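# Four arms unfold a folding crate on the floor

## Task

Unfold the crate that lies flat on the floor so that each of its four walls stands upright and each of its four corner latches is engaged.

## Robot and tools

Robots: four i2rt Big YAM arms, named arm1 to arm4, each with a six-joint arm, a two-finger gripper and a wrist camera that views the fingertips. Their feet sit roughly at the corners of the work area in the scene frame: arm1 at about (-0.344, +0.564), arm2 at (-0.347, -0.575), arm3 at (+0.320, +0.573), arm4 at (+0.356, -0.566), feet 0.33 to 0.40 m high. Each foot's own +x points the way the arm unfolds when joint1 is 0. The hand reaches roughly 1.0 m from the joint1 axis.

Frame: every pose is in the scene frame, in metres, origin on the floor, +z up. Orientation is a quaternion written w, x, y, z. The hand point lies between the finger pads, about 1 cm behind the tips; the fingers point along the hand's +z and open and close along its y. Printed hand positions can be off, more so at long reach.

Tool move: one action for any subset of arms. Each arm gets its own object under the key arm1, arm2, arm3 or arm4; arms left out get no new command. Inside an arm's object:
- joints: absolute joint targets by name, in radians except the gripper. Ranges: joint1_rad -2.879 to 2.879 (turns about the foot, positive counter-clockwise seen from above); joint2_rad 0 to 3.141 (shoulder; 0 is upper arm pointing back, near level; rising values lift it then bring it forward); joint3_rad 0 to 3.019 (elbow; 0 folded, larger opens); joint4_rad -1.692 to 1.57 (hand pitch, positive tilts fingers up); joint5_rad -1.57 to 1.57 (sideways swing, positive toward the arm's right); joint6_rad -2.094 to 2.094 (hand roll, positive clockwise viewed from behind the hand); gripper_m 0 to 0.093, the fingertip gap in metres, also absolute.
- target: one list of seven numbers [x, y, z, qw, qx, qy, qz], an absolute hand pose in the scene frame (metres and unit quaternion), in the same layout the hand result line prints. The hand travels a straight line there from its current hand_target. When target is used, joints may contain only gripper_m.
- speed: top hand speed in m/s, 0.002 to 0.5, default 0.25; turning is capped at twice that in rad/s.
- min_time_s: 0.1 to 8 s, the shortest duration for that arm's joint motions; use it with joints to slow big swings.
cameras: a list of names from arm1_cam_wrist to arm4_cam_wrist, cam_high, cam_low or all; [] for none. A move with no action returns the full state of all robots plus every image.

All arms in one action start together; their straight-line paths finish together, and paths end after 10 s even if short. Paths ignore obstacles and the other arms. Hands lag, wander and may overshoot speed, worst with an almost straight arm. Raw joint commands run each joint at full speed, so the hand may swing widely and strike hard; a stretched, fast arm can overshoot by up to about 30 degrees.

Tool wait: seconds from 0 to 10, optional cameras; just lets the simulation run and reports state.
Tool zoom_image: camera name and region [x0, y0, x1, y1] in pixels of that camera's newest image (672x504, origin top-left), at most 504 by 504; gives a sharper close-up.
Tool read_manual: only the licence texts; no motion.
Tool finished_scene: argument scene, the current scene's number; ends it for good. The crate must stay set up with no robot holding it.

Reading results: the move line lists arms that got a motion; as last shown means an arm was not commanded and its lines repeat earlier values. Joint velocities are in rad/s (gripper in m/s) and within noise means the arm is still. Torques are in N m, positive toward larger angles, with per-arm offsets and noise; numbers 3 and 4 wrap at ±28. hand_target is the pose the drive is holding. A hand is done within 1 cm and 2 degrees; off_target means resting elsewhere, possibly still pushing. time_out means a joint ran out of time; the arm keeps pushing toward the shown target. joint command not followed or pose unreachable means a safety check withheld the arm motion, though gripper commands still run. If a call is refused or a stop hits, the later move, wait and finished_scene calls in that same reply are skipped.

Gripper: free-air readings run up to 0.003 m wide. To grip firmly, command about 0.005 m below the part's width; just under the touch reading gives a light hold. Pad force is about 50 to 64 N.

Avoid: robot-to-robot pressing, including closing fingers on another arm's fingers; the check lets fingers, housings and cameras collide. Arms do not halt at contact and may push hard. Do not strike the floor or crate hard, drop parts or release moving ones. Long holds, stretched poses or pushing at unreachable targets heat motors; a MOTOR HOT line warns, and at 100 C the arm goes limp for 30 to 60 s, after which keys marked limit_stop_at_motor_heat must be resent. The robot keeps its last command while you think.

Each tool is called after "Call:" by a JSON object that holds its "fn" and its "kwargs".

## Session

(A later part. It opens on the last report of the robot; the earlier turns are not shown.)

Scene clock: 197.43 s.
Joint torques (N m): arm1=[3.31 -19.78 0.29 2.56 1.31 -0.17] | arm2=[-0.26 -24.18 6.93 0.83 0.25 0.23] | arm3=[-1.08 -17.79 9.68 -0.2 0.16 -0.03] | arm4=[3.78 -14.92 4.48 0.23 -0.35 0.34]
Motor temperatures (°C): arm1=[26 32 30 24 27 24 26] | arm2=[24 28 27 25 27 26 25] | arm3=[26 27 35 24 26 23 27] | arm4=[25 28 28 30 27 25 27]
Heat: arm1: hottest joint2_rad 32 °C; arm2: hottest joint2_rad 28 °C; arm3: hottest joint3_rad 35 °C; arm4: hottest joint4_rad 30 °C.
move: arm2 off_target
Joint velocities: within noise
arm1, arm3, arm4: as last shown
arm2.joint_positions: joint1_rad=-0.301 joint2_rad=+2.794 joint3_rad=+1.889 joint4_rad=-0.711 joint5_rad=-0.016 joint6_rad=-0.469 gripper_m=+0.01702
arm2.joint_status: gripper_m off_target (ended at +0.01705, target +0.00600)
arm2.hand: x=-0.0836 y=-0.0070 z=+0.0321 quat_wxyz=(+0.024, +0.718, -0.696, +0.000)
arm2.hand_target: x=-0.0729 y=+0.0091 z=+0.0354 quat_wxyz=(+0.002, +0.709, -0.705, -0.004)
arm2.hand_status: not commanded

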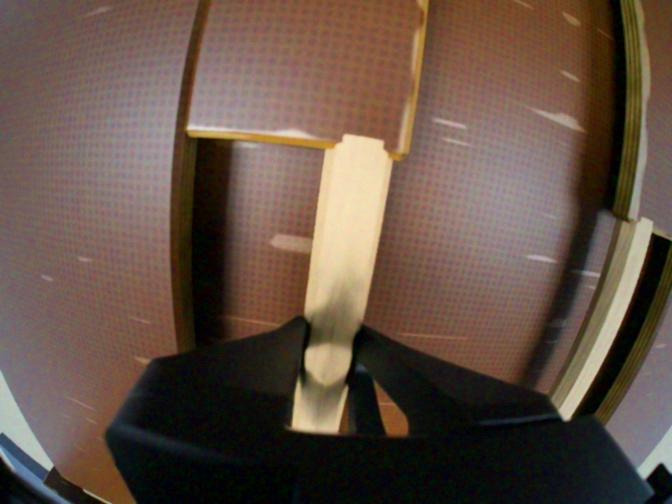

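Call:
{"fn": "move", "kwargs": {"arm2": {"target": [-0.094, 0.010, 0.145, -0.0923, 0.7010, -0.7010, 0.0923], "speed": 0.13}}}

Call:
{"fn": "move", "kwargs": {"arm2": {"target": [-0.148, 0.010, 0.215, -0.2008, 0.6780, -0.6780, 0.2008], "speed": 0.13}, "cameras": ["arm2_cam_wrist", "cam_high", "cam_low"]}}

Scene clock: 205.57 s.
Joint torques (N m): arm1=[3.96 -19.84 0.24 2.43 1.35 -0.18] | arm2=[0.38 -29.1 4.19 0.05 -0.07 0.4] | arm3=[-1.79 -18.14 9.68 -0.2 0.21 -0.05] | arm4=[3.72 -14.92 4.48 0.24 -0.35 0.34]
Motor temperatures (°C): arm1=[26 32 30 24 27 24 26] | arm2=[24 29 27 25 27 26 25] | arm3=[26 27 35 24 26 23 27] | arm4=[25 28 28 30 27 25 27]
Heat: arm1: hottest joint2_rad 32 °C; arm2: hottest joint2_rad 29 °C; arm3: hottest joint3_rad 35 °C; arm4: hottest joint4_rad 30 °C.
move: arm2 off_target
Joint velocities: within noise
arm1, arm3: as last shown
arm2.joint_positions: joint1_rad=-0.206 joint2_rad=+2.590 joint3_rad=+1.656 joint4_rad=-0.591 joint5_rad=+0.260 joint6_rad=-0.388 gripper_m=+0.01702
arm2.joint_status: not commanded
arm2.hand: x=-0.0966 y=-0.0079 z=+0.1066 quat_wxyz=(-0.074, +0.715, -0.687, +0.109)
arm2.hand_target: x=-0.0936 y=+0.0126 z=+0.1438 quat_wxyz=(-0.097, +0.702, -0.699, +0.095)
arm2.hand_status: off_target (0.042 m and 3.7 deg from the pose sent, 0.115 m and 17.1 deg at the start)
arm4.joint_positions: joint1_rad=+0.856 joint2_rad=+2.016 joint3_rad=+0.891 joint4_rad=+0.015 joint5_rad=+0.695 joint6_rad=-0.653 gripper_m=+0.02998
arm4.joint_status: not commanded
arm4.hand: x=-0.0297 y=-0.2242 z=+0.2467 quat_wxyz=(-0.395, +0.919, -0.011, +0.002)
arm4.hand_target: x=-0.0324 y=-0.2403 z=+0.2380 quat_wxyz=(-0.383, +0.924, +0.001, +0.001)
arm4.hand_status: not commanded
pictures: none

Scene clock: 207.27 s.
Joint torques (N m): arm1=[2.84 -19.72 0.14 2.45 1.33 -0.17] | arm2=[0.85 -28.1 4.36 -0.38 0.15 0.5] | arm3=[-1.85 -17.79 9.94 -0.23 0.23 -0.03] | arm4=[3.78 -14.86 4.46 0.23 -0.35 0.34]
Motor temperatures (°C): arm1=[26 32 30 24 27 24 26] | arm2=[24 29 27 25 27 26 25] | arm3=[26 27 35 24 26 23 27] | arm4=[25 28 28 30 27 25 27]
Heat: arm1: hottest joint2_rad 32 °C; arm2: hottest joint2_rad 29 °C; arm3: hottest joint3_rad 35 °C; arm4: hottest joint4_rad 30 °C.
move: arm2 off_target
Joint velocities: within noise
arm1, arm3, arm4: as last shown
arm2.joint_positions: joint1_rad=-0.060 joint2_rad=+2.446 joint3_rad=+1.502 joint4_rad=-0.556 joint5_rad=+0.571 joint6_rad=-0.251 gripper_m=+0.01702
arm2.joint_status: not commanded
arm2.hand: x=-0.1375 y=-0.0089 z=+0.1766 quat_wxyz=(-0.179, +0.689, -0.666, +0.220)
arm2.hand_target: x=-0.1411 y=+0.0083 z=+0.2137 quat_wxyz=(-0.201, +0.674, -0.681, +0.202)
arm2.hand_status: off_target (0.044 m and 3.8 deg from the pose sent, 0.121 m and 18.5 deg at the start)

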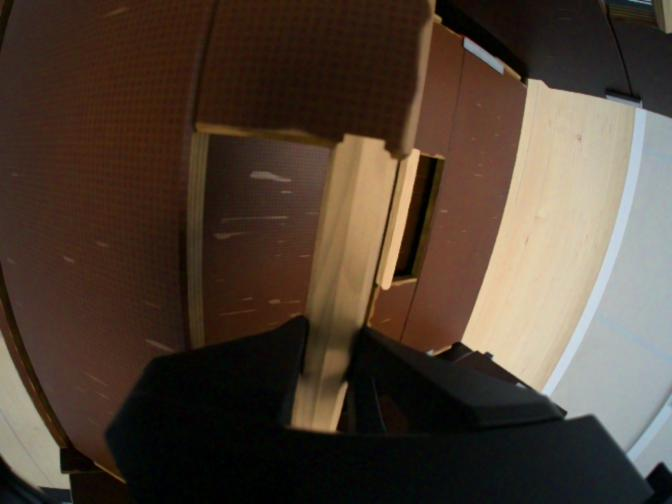

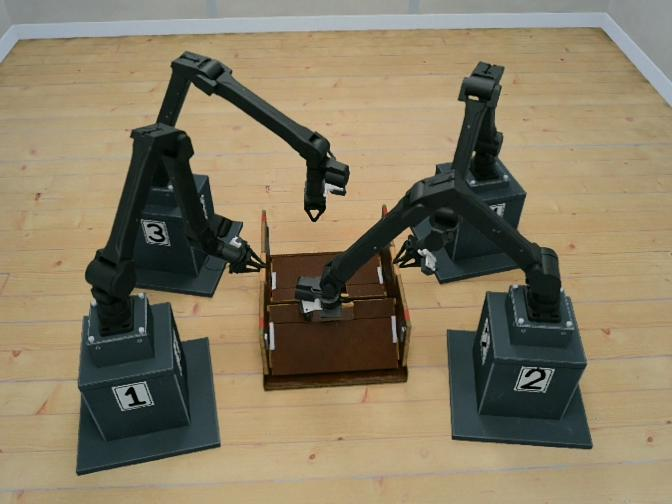

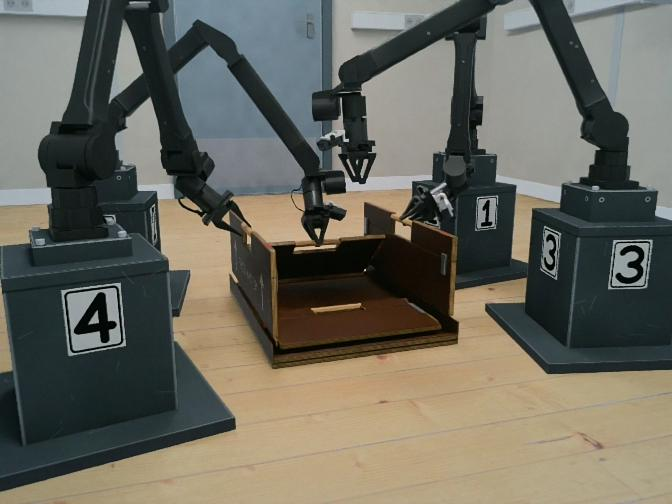

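Call:
{"fn": "move", "kwargs": {"arm2": {"target": [-0.208, 0.010, 0.262, -0.2876, 0.6460, -0.6460, 0.2876], "speed": 0.13}, "arm3": {"target": [0.013, -0.032, 0.160, 0, 0.7071, 0.7071, 0], "speed": 0.3}, "cameras": ["arm2_cam_wrist", "arm3_cam_wrist", "cam_high", "cam_low"]}}

Scene clock: 211.00 s.
Joint torques (N m): arm1=[3.25 -19.66 0.25 2.56 1.36 -0.18] | arm2=[1.38 -27.11 5.15 -0.29 0.35 0.34] | arm3=[-1.03 -20.37 8.18 0.29 0.08 -0.02] | arm4=[3.72 -14.92 4.48 0.24 -0.35 0.34]
Motor temperatures (°C): arm1=[26 32 29 24 27 24 26] | arm2=[24 29 27 25 27 26 25] | arm3=[26 27 35 24 26 23 27] | arm4=[25 28 28 30 27 25 27]
Heat: arm1: hottest joint2_rad 32 °C; arm2: hottest joint2_rad 29 °C; arm3: hottest joint3_rad 35 °C; arm4: hottest joint4_rad 30 °C.
move: arm2 off_target; arm3 off_target
Joint velocities: within noise
arm1, arm4: as last shown
arm2.joint_positions: joint1_rad=+0.103 joint2_rad=+2.400 joint3_rad=+1.473 joint4_rad=-0.683 joint5_rad=+0.833 joint6_rad=-0.053 gripper_m=+0.01699
arm2.joint_status: not commanded
arm2.hand: x=-0.1982 y=-0.0108 z=+0.2245 quat_wxyz=(-0.261, +0.658, -0.634, +0.310)
arm2.hand_target: x=-0.2075 y=+0.0099 z=+0.2600 quat_wxyz=(-0.284, +0.647, -0.647, +0.286)
arm2.hand_status: off_target (0.044 m and 4.5 deg from the pose sent, 0.112 m and 15.6 deg at the start)
arm3.joint_positions: joint1_rad=-0.247 joint2_rad=+2.552 joint3_rad=+1.863 joint4_rad=-0.894 joint5_rad=+0.002 joint6_rad=-0.460 gripper_m=+0.05512
arm3.joint_status: not commanded
arm3.hand: x=+0.0230 y=-0.0225 z=+0.1646 quat_wxyz=(+0.002, -0.708, -0.706, -0.006)
arm3.hand_target: x=+0.0135 y=-0.0293 z=+0.1598 quat_wxyz=(+0.000, -0.707, -0.707, +0.000)
arm3.hand_status: off_target (0.015 m and 0.8 deg from the pose sent, 0.247 m and 1.8 deg at the start)

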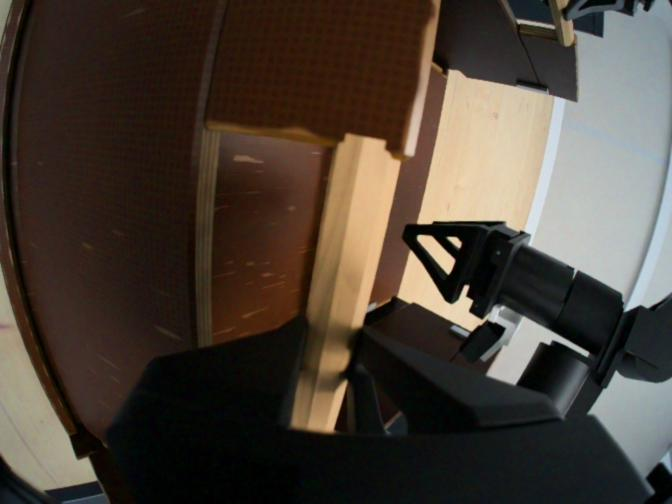

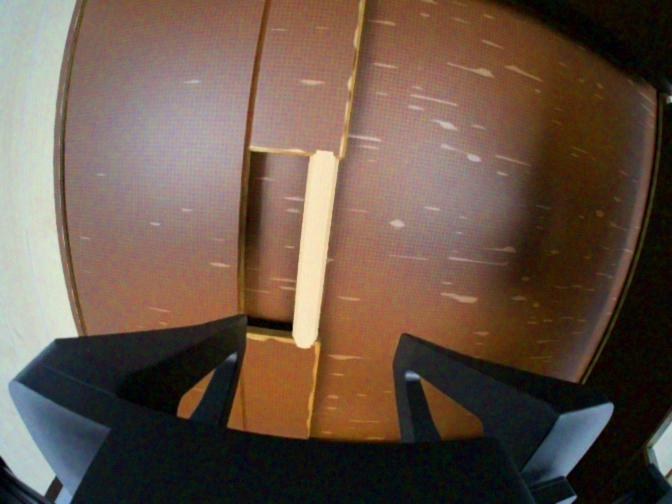

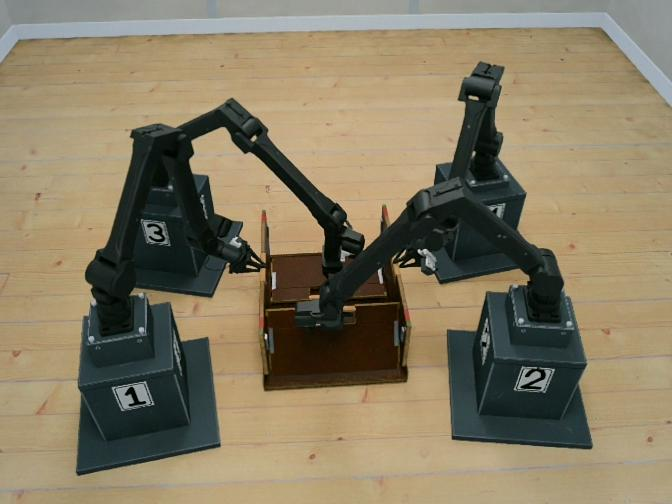

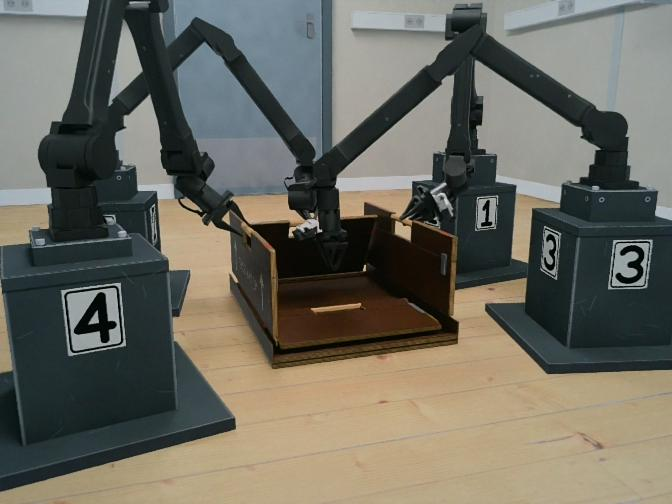

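Call:
{"fn": "move", "kwargs": {"arm2": {"target": [-0.250, 0.010, 0.278, -0.3210, 0.6300, -0.6300, 0.3210], "speed": 0.1}, "arm3": {"target": [0.016, -0.027, 0.043, 0, 0.7071, 0.7071, 0], "speed": 0.15}}}

Call:
{"fn": "move", "kwargs": {"arm3": {"joints": {"gripper_m": 0.006}}, "cameras": ["all"]}}

Scene clock: 219.23 s.
Joint torques (N m): arm1=[3.31 -19.43 0.27 2.56 1.33 -0.15] | arm2=[0.67 -25.88 6.63 -1.09 0.89 0.41] | arm3=[-1.73 -19.78 7.62 0.54 0.11 -0.04] | arm4=[3.78 -14.92 4.48 0.23 -0.35 0.34]
Motor temperatures (°C): arm1=[26 32 29 24 28 24 26] | arm2=[24 30 27 25 27 26 25] | arm3=[26 28 34 24 26 23 27] | arm4=[25 28 28 30 27 25 27]
Heat: arm1: hottest joint2_rad 32 °C; arm2: hottest joint2_rad 30 °C; arm3: hottest joint3_rad 34 °C; arm4: hottest joint4_rad 30 °C.
move: arm2 off_target; arm3 off_target
Joint velocities: within noise
arm1.joint_positions: joint1_rad=+0.812 joint2_rad=+2.271 joint3_rad=+0.775 joint4_rad=+0.569 joint5_rad=+0.797 joint6_rad=-0.793 gripper_m=+0.01688
arm1.joint_status: not commanded
arm1.hand: x=-0.0235 y=+0.2067 z=+0.2392 quat_wxyz=(+0.009, -0.025, -0.881, +0.472)
arm1.hand_target: x=-0.0084 y=+0.2184 z=+0.2535 quat_wxyz=(+0.001, +0.000, -0.874, +0.485)
arm1.hand_status: not commanded
arm2.joint_positions: joint1_rad=+0.202 joint2_rad=+2.398 joint3_rad=+1.489 joint4_rad=-0.808 joint5_rad=+0.930 joint6_rad=+0.094 gripper_m=+0.01672
arm2.joint_status: not commanded
arm2.hand: x=-0.2435 y=-0.0119 z=+0.2436 quat_wxyz=(-0.299, +0.645, -0.616, +0.340)
arm2.hand_target: x=-0.2493 y=+0.0100 z=+0.2777 quat_wxyz=(-0.322, +0.630, -0.630, +0.320)
arm2.hand_status: off_target (0.041 m and 4.1 deg from the pose sent, 0.077 m and 7.7 deg at the start)
arm3.joint_positions: joint1_rad=-0.247 joint2_rad=+2.777 joint3_rad=+1.983 joint4_rad=-0.790 joint5_rad=+0.002 joint6_rad=-0.460 gripper_m=+0.05512
arm3.joint_status: not commanded
arm3.hand: x=+0.0243 y=-0.0206 z=+0.0521 quat_wxyz=(+0.002, -0.708, -0.706, -0.007)
arm3.hand_target: x=+0.0169 y=-0.0251 z=+0.0427 quat_wxyz=(+0.000, -0.707, -0.707, +0.000)
arm3.hand_status: off_target (0.014 m and 0.8 deg from the pose sent, 0.122 m and 0.8 deg at the start)
arm4: as last shown
pictures: none

Scene clock: 219.97 s.
Joint torques (N m): arm1=[3.66 -20.25 0.18 2.58 1.32 -0.2] | arm2=[0.73 -25.93 6.63 -1.06 0.89 0.41] | arm3=[-0.73 -20.13 7.42 0.95 0.27 0.01] | arm4=[3.78 -14.92 4.48 0.23 -0.35 0.34]
Motor temperatures (°C): arm1=[26 32 29 24 28 24 26] | arm2=[24 30 26 25 27 26 25] | arm3=[26 28 34 24 26 23 27] | arm4=[25 28 28 30 27 25 27]
Heat: arm1: hottest joint2_rad 32 °C; arm2: hottest joint2_rad 30 °C; arm3: hottest joint3_rad 34 °C; arm4: hottest joint4_rad 30 °C.
move: arm3 off_target
Joint velocities: within noise
arm1, arm2, arm4: as last shown
arm3.joint_positions: joint1_rad=-0.241 joint2_rad=+2.777 joint3_rad=+1.983 joint4_rad=-0.797 joint5_rad=-0.012 joint6_rad=-0.474 gripper_m=+0.01578
arm3.joint_status: gripper_m off_target (ended at +0.01581, target +0.00600)
arm3.hand: x=+0.0310 y=-0.0217 z=+0.0522 quat_wxyz=(-0.003, -0.701, -0.713, -0.013)
arm3.hand_target: x=+0.0219 y=-0.0274 z=+0.0428 quat_wxyz=(-0.004, -0.702, -0.712, -0.002)
arm3.hand_status: not commanded
pictures: arm1_cam_wrist, arm2_cam_wrist, arm3_cam_wrist, arm4_cam_wrist, cam_high, cam_low

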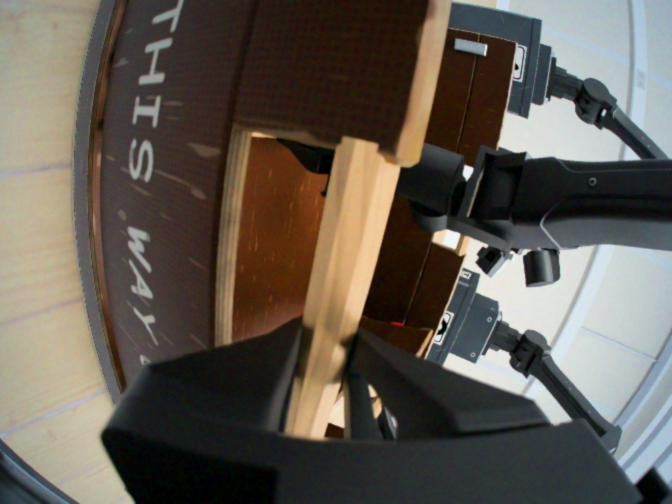

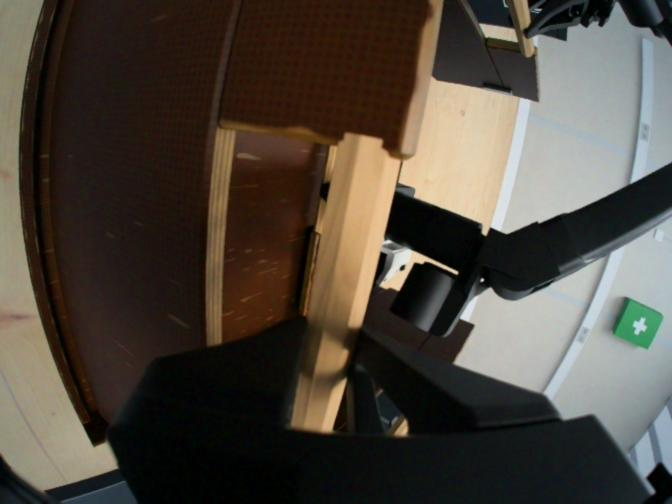

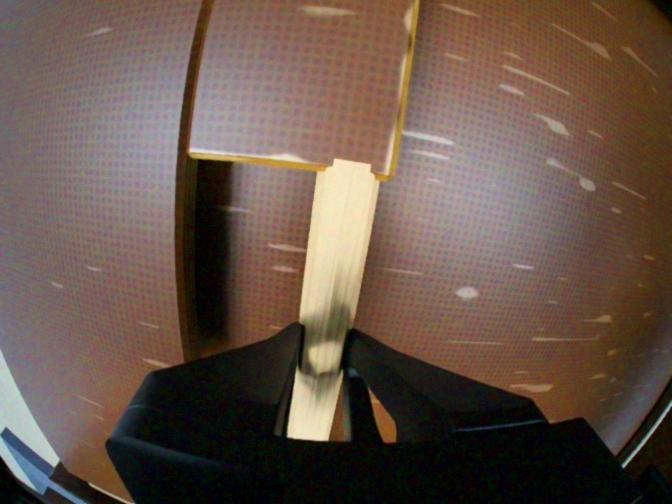

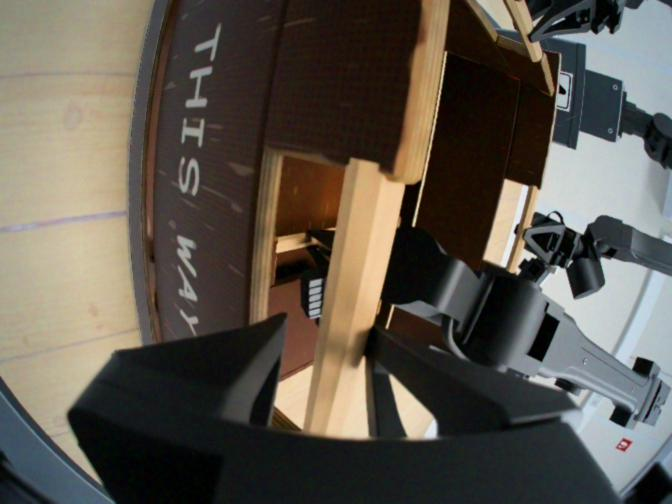

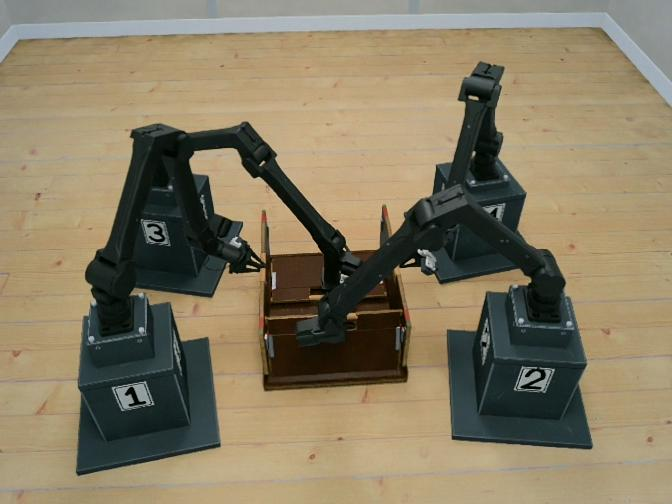

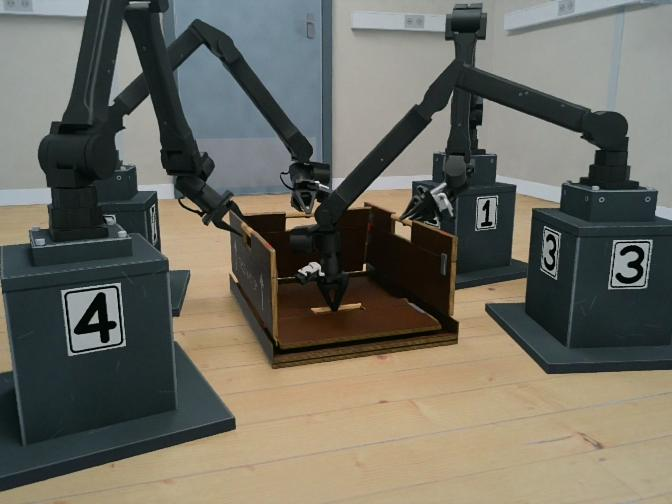

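Call:
{"fn": "zoom_image", "kwargs": {"camera": "cam_high", "region": [235, 190, 435, 400]}}

Call:
{"fn": "zoom_image", "kwargs": {"camera": "cam_low", "region": [215, 180, 475, 380]}}

Scaled by 2.400 from the camera's image (finer frame: 960x720).

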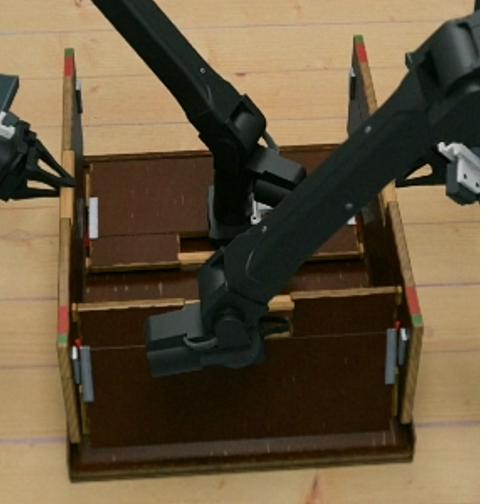

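Scaled by 1.938 from the camera's image (finer frame: 960x720).

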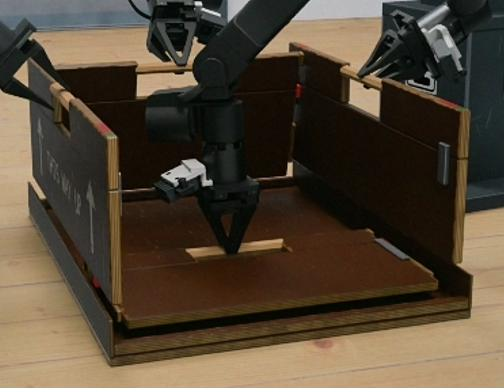

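Call:
{"fn": "move", "kwargs": {"arm2": {"target": [-0.295, 0.010, 0.286, -0.3428, 0.6184, -0.6184, 0.3428], "speed": 0.08}, "arm3": {"target": [0.0495, -0.027, 0.170, -0.1045, 0.6993, 0.6993, -0.1045], "speed": 0.13}, "cameras": ["arm2_cam_wrist", "cam_high"]}}

Call:
{"fn": "zoom_image", "kwargs": {"camera": "cam_high", "region": [235, 190, 435, 400]}}

Scene clock: 227.67 s.
Joint torques (N m): arm1=[3.31 -19.84 0.06 2.5 1.33 -0.15] | arm2=[3.72 -26.7 6.46 -1.76 0.81 0.58] | arm3=[-0.32 -25.29 4.01 -0.06 0.21 0.19] | arm4=[3.78 -14.92 4.48 0.23 -0.35 0.34]
Motor temperatures (°C): arm1=[26 32 29 24 28 24 26] | arm2=[24 30 26 25 28 26 26] | arm3=[26 28 34 24 26 23 27] | arm4=[25 28 28 30 27 25 27]
Heat: arm1: hottest joint2_rad 32 °C; arm2: hottest joint2_rad 30 °C; arm3: hottest joint3_rad 34 °C; arm4: hottest joint4_rad 30 °C.
move: arm2 off_target; arm3 off_target
Joint velocities: arm1=[within noise] | arm2=[within noise] | arm3=[-0.005 -0.005 0.012 0.046 -0.051 -0.007 0] | arm4=[within noise]
arm1, arm4: as last shown
arm2.joint_positions: joint1_rad=+0.256 joint2_rad=+2.440 joint3_rad=+1.556 joint4_rad=-0.972 joint5_rad=+0.984 joint6_rad=+0.246 gripper_m=+0.01672
arm2.joint_status: not commanded
arm2.hand: x=-0.2678 y=-0.0123 z=+0.2488 quat_wxyz=(-0.315, +0.627, -0.610, +0.368)
arm2.hand_target: x=-0.2946 y=+0.0092 z=+0.2848 quat_wxyz=(-0.343, +0.620, -0.618, +0.342)
arm2.hand_status: off_target (0.051 m and 4.5 deg from the pose sent, 0.070 m and 5.9 deg at the start)
arm3.joint_positions: joint1_rad=-0.132 joint2_rad=+2.541 joint3_rad=+1.711 joint4_rad=-0.658 joint5_rad=+0.293 joint6_rad=-0.370 gripper_m=+0.01578
arm3.joint_status: not commanded
arm3.hand: x=+0.0519 y=-0.0208 z=+0.1376 quat_wxyz=(+0.115, -0.696, -0.703, +0.097)
arm3.hand_target: x=+0.0490 y=-0.0307 z=+0.1692 quat_wxyz=(+0.107, -0.699, -0.698, +0.111)
arm3.hand_status: off_target (0.033 m and 1.6 deg from the pose sent, 0.119 m and 18.4 deg at the start)

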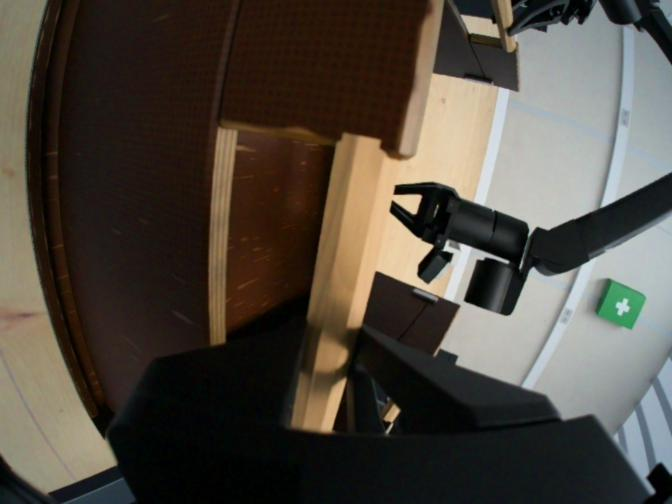

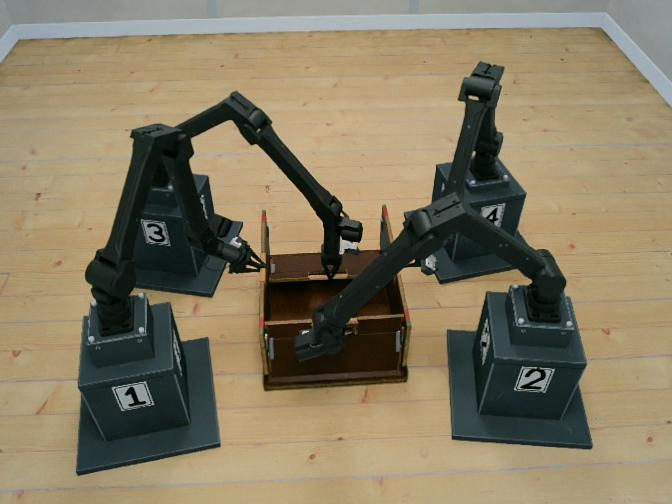

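Scaled by 2.400 from the camera's image (finer frame: 960x720).

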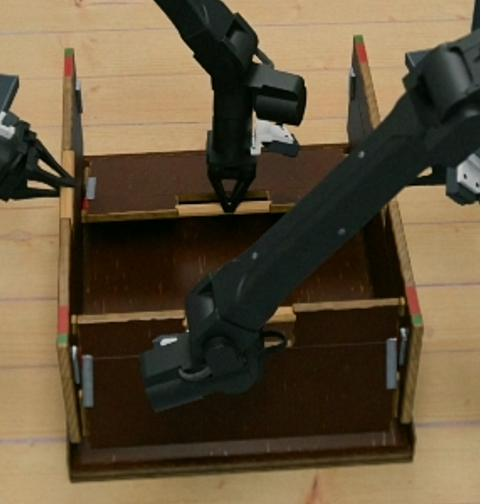

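Call:
{"fn": "move", "kwargs": {"arm2": {"target": [-0.315, 0.010, 0.288, -0.3535, 0.6124, -0.6124, 0.3535], "speed": 0.08}, "arm3": {"target": [0.108, -0.027, 0.250, -0.2185, 0.6725, 0.6725, -0.2185], "speed": 0.13}, "cameras": ["arm2_cam_wrist", "cam_high", "cam_low"]}}

Call:
{"fn": "zoom_image", "kwargs": {"camera": "cam_high", "region": [235, 300, 435, 400]}}

Scene clock: 231.53 s.
Joint torques (N m): arm1=[3.14 -20.54 0.18 2.39 1.33 -0.15] | arm2=[3.66 -26.81 6.64 -1.69 0.58 0.5] | arm3=[-0.38 -24.59 4.34 -0.4 0.9 0.16] | arm4=[3.78 -14.92 4.48 0.24 -0.35 0.34]
Motor temperatures (°C): arm1=[26 32 29 24 28 24 26] | arm2=[24 31 26 25 28 26 26] | arm3=[26 29 33 24 26 23 27] | arm4=[25 28 28 30 27 25 27]
Heat: arm1: hottest joint2_rad 32 °C; arm2: hottest joint2_rad 31 °C; arm3: hottest joint3_rad 33 °C; arm4: hottest joint4_rad 30 °C.
move: arm2 off_target; arm3 off_target
Joint velocities: within noise
arm1, arm4: as last shown
arm2.joint_positions: joint1_rad=+0.294 joint2_rad=+2.467 joint3_rad=+1.596 joint4_rad=-1.067 joint5_rad=+1.011 joint6_rad=+0.341 gripper_m=+0.01672
arm2.joint_status: not commanded
arm2.hand: x=-0.2864 y=-0.0123 z=+0.2508 quat_wxyz=(-0.328, +0.618, -0.605, +0.381)
arm2.hand_target: x=-0.3137 y=+0.0094 z=+0.2869 quat_wxyz=(-0.354, +0.613, -0.613, +0.352)
arm2.hand_status: off_target (0.052 m and 4.4 deg from the pose sent, 0.065 m and 5.0 deg at the start)
arm3.joint_positions: joint1_rad=+0.029 joint2_rad=+2.383 joint3_rad=+1.546 joint4_rad=-0.635 joint5_rad=+0.600 joint6_rad=-0.226 gripper_m=+0.01578
arm3.joint_status: not commanded
arm3.hand: x=+0.1089 y=-0.0180 z=+0.2123 quat_wxyz=(+0.220, -0.672, -0.678, +0.200)
arm3.hand_target: x=+0.1079 y=-0.0276 z=+0.2487 quat_wxyz=(+0.215, -0.674, -0.672, +0.217)
arm3.hand_status: off_target (0.039 m and 2.2 deg from the pose sent, 0.126 m and 18.8 deg at the start)

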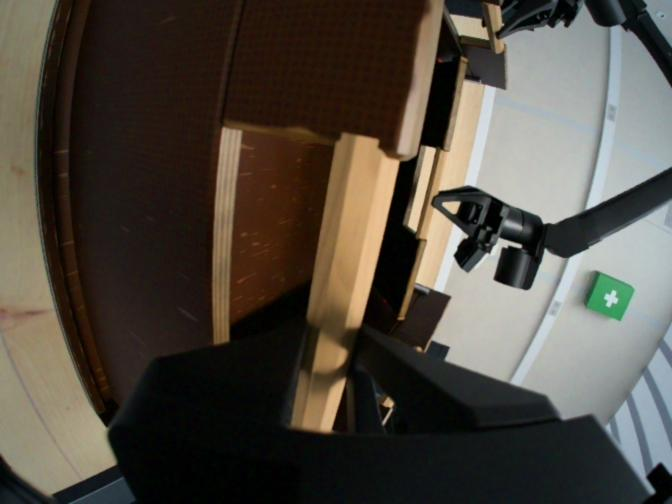

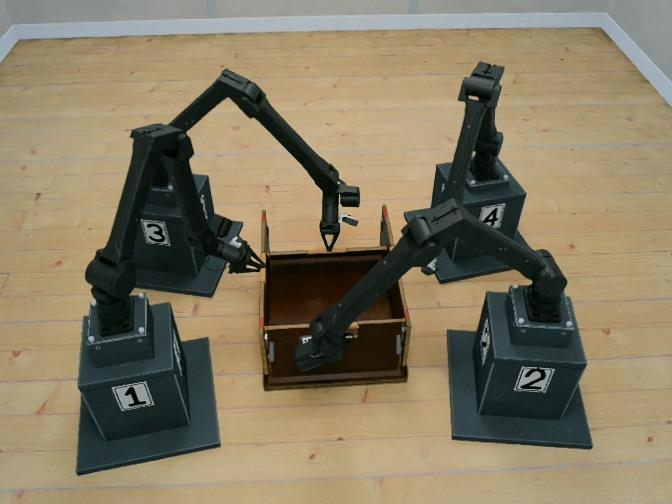

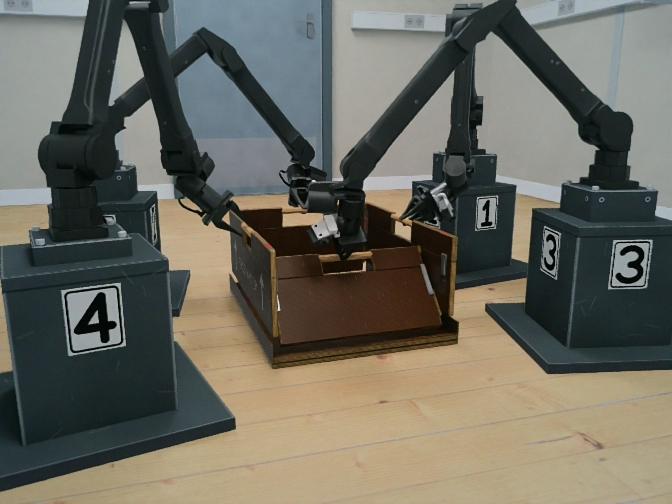

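Scaled by 2.520 from the camera's image (finer frame: 960x720).

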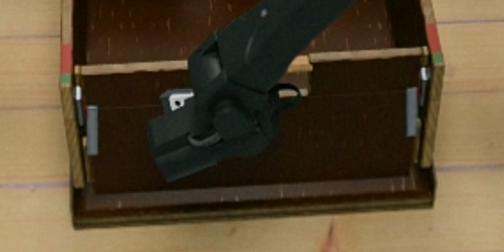

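Call:
{"fn": "move", "kwargs": {"arm2": {"target": [-0.322, 0.010, 0.289, -0.3584, 0.6096, -0.6096, 0.3584], "speed": 0.08}, "arm3": {"target": [0.168, -0.027, 0.292, -0.2988, 0.6409, 0.6409, -0.2988], "speed": 0.13}}}

Call:
{"fn": "move", "kwargs": {"arm3": {"target": [0.207, -0.027, 0.304, -0.3320, 0.6243, 0.6243, -0.3320], "speed": 0.1}, "cameras": ["arm2_cam_wrist", "arm3_cam_wrist", "cam_high", "cam_low"]}}

Call:
{"fn": "zoom_image", "kwargs": {"camera": "cam_high", "region": [235, 200, 435, 400]}}

Call:
{"fn": "zoom_image", "kwargs": {"camera": "cam_low", "region": [215, 180, 475, 380]}}

Scene clock: 236.27 s.
Joint torques (N m): arm1=[3.6 -20.37 0.34 2.8 1.13 -0.17] | arm2=[4.01 -26.87 6.74 -1.83 0.59 0.51] | arm3=[-0.09 -24.88 4.82 -0.91 1.36 0.06] | arm4=[3.78 -14.92 4.48 0.23 -0.33 0.34]
Motor temperatures (°C): arm1=[26 32 29 24 28 24 26] | arm2=[24 31 26 25 28 26 26] | arm3=[26 29 33 24 26 23 28] | arm4=[25 28 28 30 27 25 27]
Heat: arm1: hottest joint2_rad 32 °C; arm2: hottest joint2_rad 31 °C; arm3: hottest joint3_rad 33 °C; arm4: hottest joint4_rad 30 °C.
move: arm2 off_target; arm3 off_target
Joint velocities: within noise
arm1.joint_positions: joint1_rad=+0.812 joint2_rad=+2.272 joint3_rad=+0.773 joint4_rad=+0.569 joint5_rad=+0.801 joint6_rad=-0.793 gripper_m=+0.01688
arm1.joint_status: not commanded
arm1.hand: x=-0.0252 y=+0.2071 z=+0.2387 quat_wxyz=(+0.011, -0.026, -0.881, +0.473)
arm1.hand_target: x=-0.0083 y=+0.2184 z=+0.2531 quat_wxyz=(+0.001, +0.000, -0.874, +0.485)
arm1.hand_status: not commanded
arm2.joint_positions: joint1_rad=+0.305 joint2_rad=+2.479 joint3_rad=+1.610 joint4_rad=-1.105 joint5_rad=+1.021 joint6_rad=+0.375 gripper_m=+0.01672
arm2.joint_status: not commanded
arm2.hand: x=-0.2912 y=-0.0140 z=+0.2506 quat_wxyz=(-0.331, +0.615, -0.601, +0.388)
arm2.hand_target: x=-0.3213 y=+0.0082 z=+0.2874 quat_wxyz=(-0.358, +0.611, -0.609, +0.358)
arm2.hand_status: off_target (0.055 m and 4.7 deg from the pose sent, 0.057 m and 4.4 deg at the start)
arm3.joint_positions: joint1_rad=+0.175 joint2_rad=+2.364 joint3_rad=+1.523 joint4_rad=-0.731 joint5_rad=+0.856 joint6_rad=-0.043 gripper_m=+0.01578
arm3.joint_status: not commanded
arm3.hand: x=+0.1649 y=-0.0140 z=+0.2457 quat_wxyz=(+0.305, -0.643, -0.645, +0.279)
arm3.hand_target: x=+0.1669 y=-0.0265 z=+0.2893 quat_wxyz=(+0.299, -0.641, -0.640, +0.299)
arm3.hand_status: off_target (0.048 m and 2.4 deg from the pose sent, 0.100 m and 15.5 deg at the start)
arm4.joint_positions: joint1_rad=+0.856 joint2_rad=+2.016 joint3_rad=+0.892 joint4_rad=+0.015 joint5_rad=+0.695 joint6_rad=-0.653 gripper_m=+0.02998
arm4.joint_status: not commanded
arm4.hand: x=-0.0304 y=-0.2238 z=+0.2471 quat_wxyz=(-0.395, +0.918, -0.011, +0.001)
arm4.hand_target: x=-0.0331 y=-0.2398 z=+0.2385 quat_wxyz=(-0.383, +0.924, +0.000, +0.000)
arm4.hand_status: not commanded
pictures: none

Scene clock: 237.50 s.
Joint torques (N m): arm1=[3.49 -20.07 0.59 2.4 1.02 -0.17] | arm2=[3.66 -26.93 6.72 -1.69 0.58 0.48] | arm3=[-0.62 -23.77 6.95 -2.28 1.68 0.09] | arm4=[3.78 -14.86 4.49 0.24 -0.33 0.34]
Motor temperatures (°C): arm1=[26 32 29 24 28 24 26] | arm2=[24 31 26 25 28 26 26] | arm3=[26 29 33 24 26 23 28] | arm4=[25 28 28 30 27 25 27]
Heat: arm1: hottest joint2_rad 32 °C; arm2: hottest joint2_rad 31 °C; arm3: hottest joint3_rad 33 °C; arm4: hottest joint4_rad 30 °C.
move: arm3 off_target
Joint velocities: within noise
arm1.joint_positions: joint1_rad=+0.812 joint2_rad=+2.272 joint3_rad=+0.769 joint4_rad=+0.571 joint5_rad=+0.805 joint6_rad=-0.793 gripper_m=+0.01688
arm1.joint_status: not commanded
arm1.hand: x=-0.0275 y=+0.2081 z=+0.2386 quat_wxyz=(+0.013, -0.025, -0.881, +0.473)
arm1.hand_target: x=-0.0086 y=+0.2185 z=+0.2530 quat_wxyz=(+0.001, +0.000, -0.875, +0.485)
arm1.hand_status: not commanded
arm2.joint_positions: joint1_rad=+0.308 joint2_rad=+2.479 joint3_rad=+1.610 joint4_rad=-1.108 joint5_rad=+1.021 joint6_rad=+0.378 gripper_m=+0.01672
arm2.joint_status: not commanded
arm2.hand: x=-0.2928 y=-0.0143 z=+0.2508 quat_wxyz=(-0.331, +0.615, -0.601, +0.388)
arm2.hand_target: x=-0.3210 y=+0.0084 z=+0.2875 quat_wxyz=(-0.358, +0.610, -0.609, +0.358)
arm2.hand_status: not commanded
arm3.joint_positions: joint1_rad=+0.267 joint2_rad=+2.364 joint3_rad=+1.524 joint4_rad=-0.831 joint5_rad=+0.950 joint6_rad=+0.090 gripper_m=+0.01563
arm3.joint_status: not commanded
arm3.hand: x=+0.2086 y=-0.0097 z=+0.2599 quat_wxyz=(+0.332, -0.625, -0.633, +0.315)
arm3.hand_target: x=+0.2069 y=-0.0269 z=+0.3032 quat_wxyz=(+0.331, -0.624, -0.625, +0.333)
arm3.hand_status: off_target (0.047 m and 2.2 deg from the pose sent, 0.073 m and 7.5 deg at the start)
arm4: as last shown
arm4.joint_positions: joint1_rad=+0.856 joint2_rad=+2.016 joint3_rad=+0.892 joint4_rad=+0.015 joint5_rad=+0.695 joint6_rad=-0.653 gripper_m=+0.02999
arm4.hand_target: x=-0.0330 y=-0.2398 z=+0.2383 quat_wxyz=(-0.383, +0.924, +0.000, +0.001)

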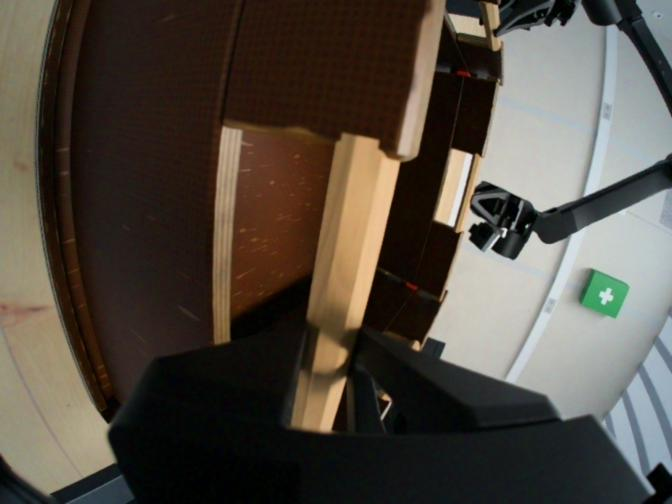

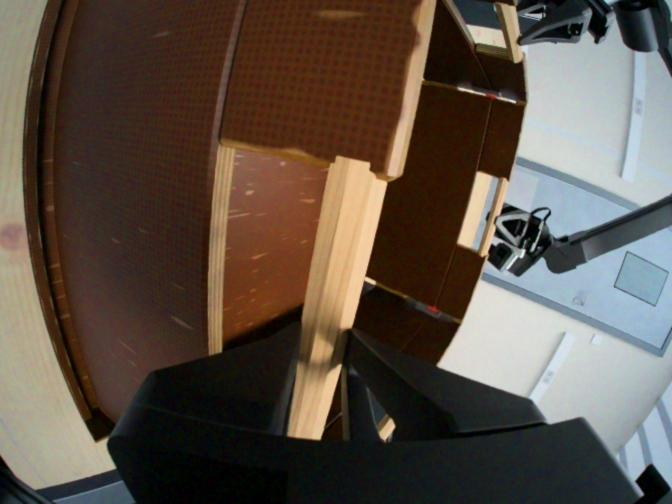

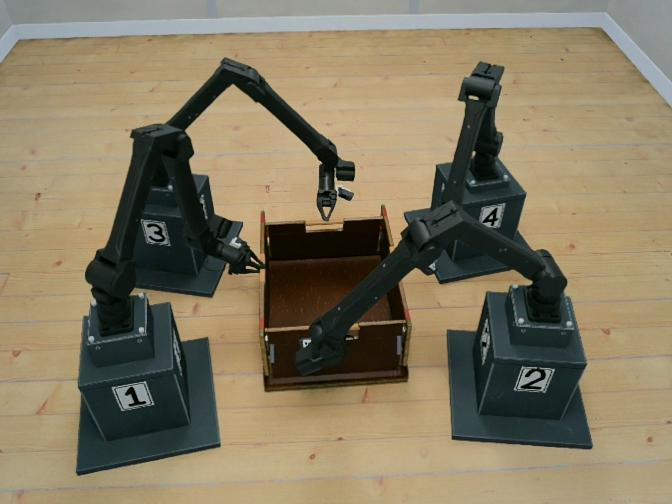

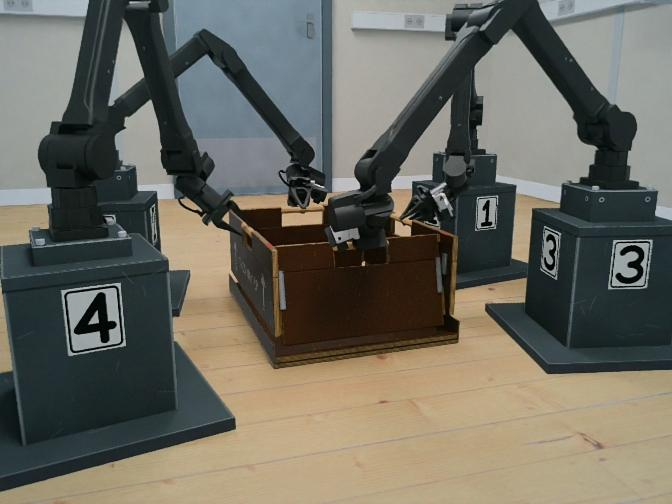

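Scaled by 2.520 from the camera's image (finer frame: 960x720).

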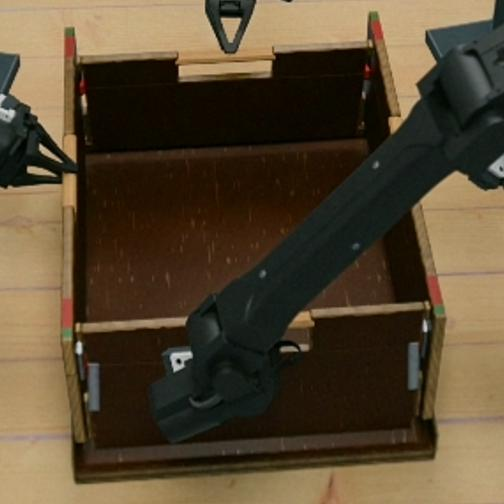

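Scaled by 1.938 from the camera's image (finer frame: 960x720).

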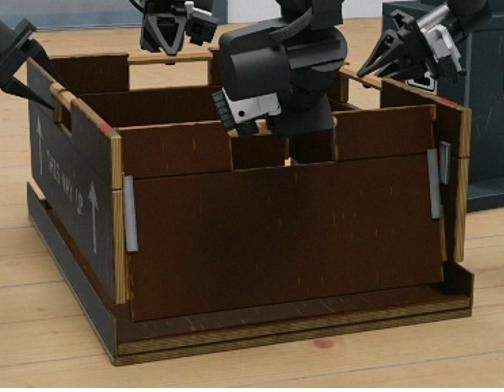

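Call:
{"fn": "move", "kwargs": {"arm2": {"target": [-0.340, 0.010, 0.289, -0.3584, 0.6096, -0.6096, 0.3584], "speed": 0.08}, "arm3": {"target": [0.245, -0.027, 0.306, -0.3535, 0.6124, 0.6124, -0.3535], "speed": 0.1}, "cameras": ["arm1_cam_wrist", "cam_high", "cam_low"]}}

Call:
{"fn": "zoom_image", "kwargs": {"camera": "cam_high", "region": [235, 200, 435, 400]}}

Call:
{"fn": "zoom_image", "kwargs": {"camera": "cam_low", "region": [215, 180, 475, 380]}}

Scene clock: 242.70 s.
Joint torques (N m): arm1=[3.96 -20.13 1.1 2.47 0.69 -0.13] | arm2=[4.6 -26.99 7.19 -1.77 0.29 0.51] | arm3=[1.96 -22.89 7.79 -3.1 1.89 0.25] | arm4=[3.78 -14.74 4.49 0.24 -0.33 0.33]
Motor temperatures (°C): arm1=[26 32 29 24 28 24 26] | arm2=[24 31 27 25 28 26 26] | arm3=[26 29 33 24 27 23 28] | arm4=[25 28 28 30 27 25 27]
Heat: arm1: hottest joint2_rad 32 °C; arm2: hottest joint2_rad 31 °C; arm3: hottest joint3_rad 33 °C; arm4: hottest joint4_rad 30 °C.
move: arm2 off_target; arm3 off_target
Joint velocities: within noise
arm1.joint_positions: joint1_rad=+0.812 joint2_rad=+2.272 joint3_rad=+0.761 joint4_rad=+0.572 joint5_rad=+0.812 joint6_rad=-0.793 gripper_m=+0.01688
arm1.joint_status: not commanded
arm1.hand: x=-0.0317 y=+0.2098 z=+0.2385 quat_wxyz=(+0.018, -0.025, -0.880, +0.474)
arm1.hand_target: x=-0.0085 y=+0.2184 z=+0.2531 quat_wxyz=(+0.001, +0.000, -0.874, +0.485)
arm1.hand_status: not commanded
arm2.joint_positions: joint1_rad=+0.328 joint2_rad=+2.493 joint3_rad=+1.633 joint4_rad=-1.165 joint5_rad=+1.016 joint6_rad=+0.424 gripper_m=+0.01672
arm2.joint_status: not commanded
arm2.hand: x=-0.3040 y=-0.0157 z=+0.2510 quat_wxyz=(-0.331, +0.614, -0.599, +0.393)
arm2.hand_target: x=-0.3397 y=+0.0087 z=+0.2881 quat_wxyz=(-0.358, +0.611, -0.609, +0.357)
arm2.hand_status: off_target (0.058 m and 5.2 deg from the pose sent, 0.065 m and 4.7 deg at the start)
arm3.joint_positions: joint1_rad=+0.301 joint2_rad=+2.398 joint3_rad=+1.569 joint4_rad=-0.962 joint5_rad=+1.002 joint6_rad=+0.221 gripper_m=+0.01560
arm3.joint_status: not commanded
arm3.hand: x=+0.2225 y=-0.0047 z=+0.2625 quat_wxyz=(+0.359, -0.623, -0.614, +0.327)
arm3.hand_target: x=+0.2388 y=-0.0256 z=+0.3049 quat_wxyz=(+0.354, -0.613, -0.613, +0.352)
arm3.hand_status: off_target (0.054 m and 3.3 deg from the pose sent, 0.061 m and 5.8 deg at the start)
arm4.joint_positions: joint1_rad=+0.856 joint2_rad=+2.015 joint3_rad=+0.892 joint4_rad=+0.015 joint5_rad=+0.695 joint6_rad=-0.653 gripper_m=+0.02999
arm4.joint_status: not commanded
arm4.hand: x=-0.0307 y=-0.2237 z=+0.2478 quat_wxyz=(-0.396, +0.918, -0.011, +0.001)
arm4.hand_target: x=-0.0330 y=-0.2398 z=+0.2384 quat_wxyz=(-0.383, +0.924, +0.001, +0.001)
arm4.hand_status: not commanded

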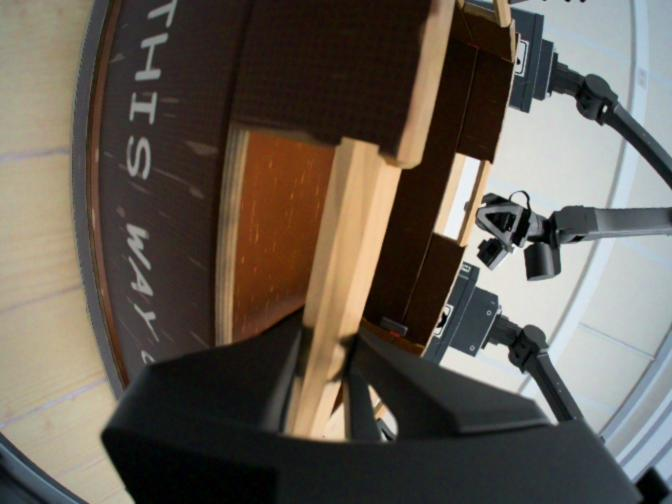

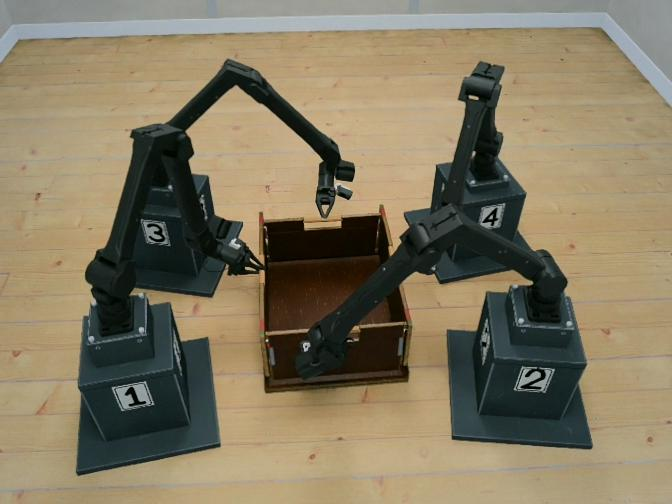

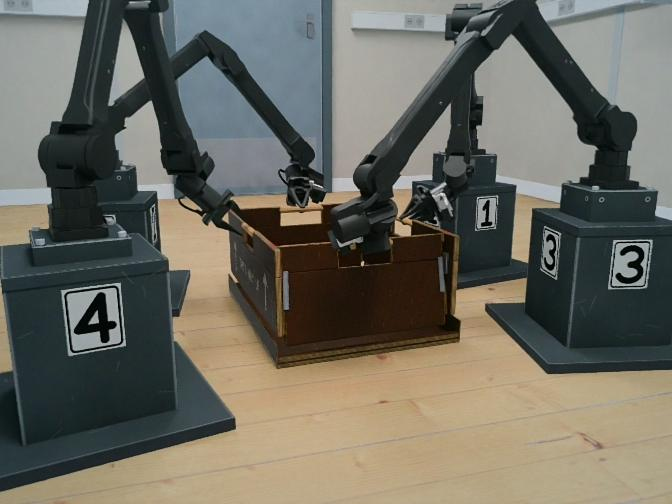

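Scaled by 2.520 from the camera's image (finer frame: 960x720).

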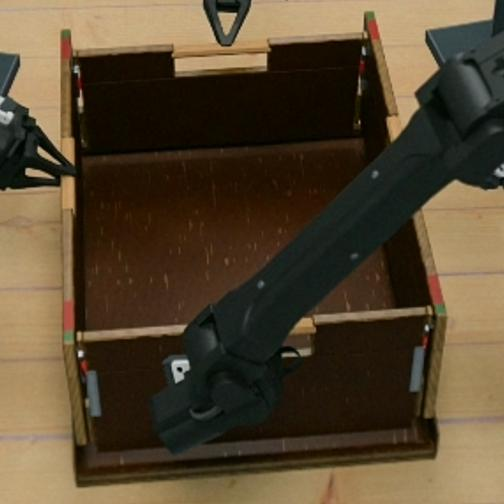

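Scaled by 1.938 from the camera's image (finer frame: 960x720).

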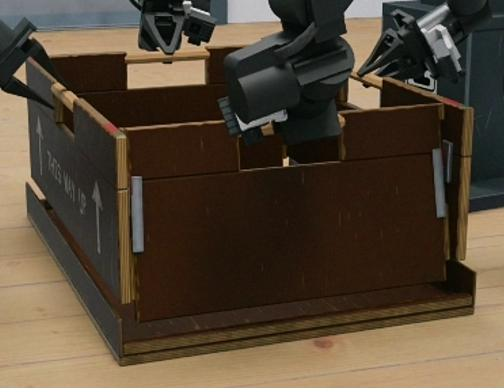

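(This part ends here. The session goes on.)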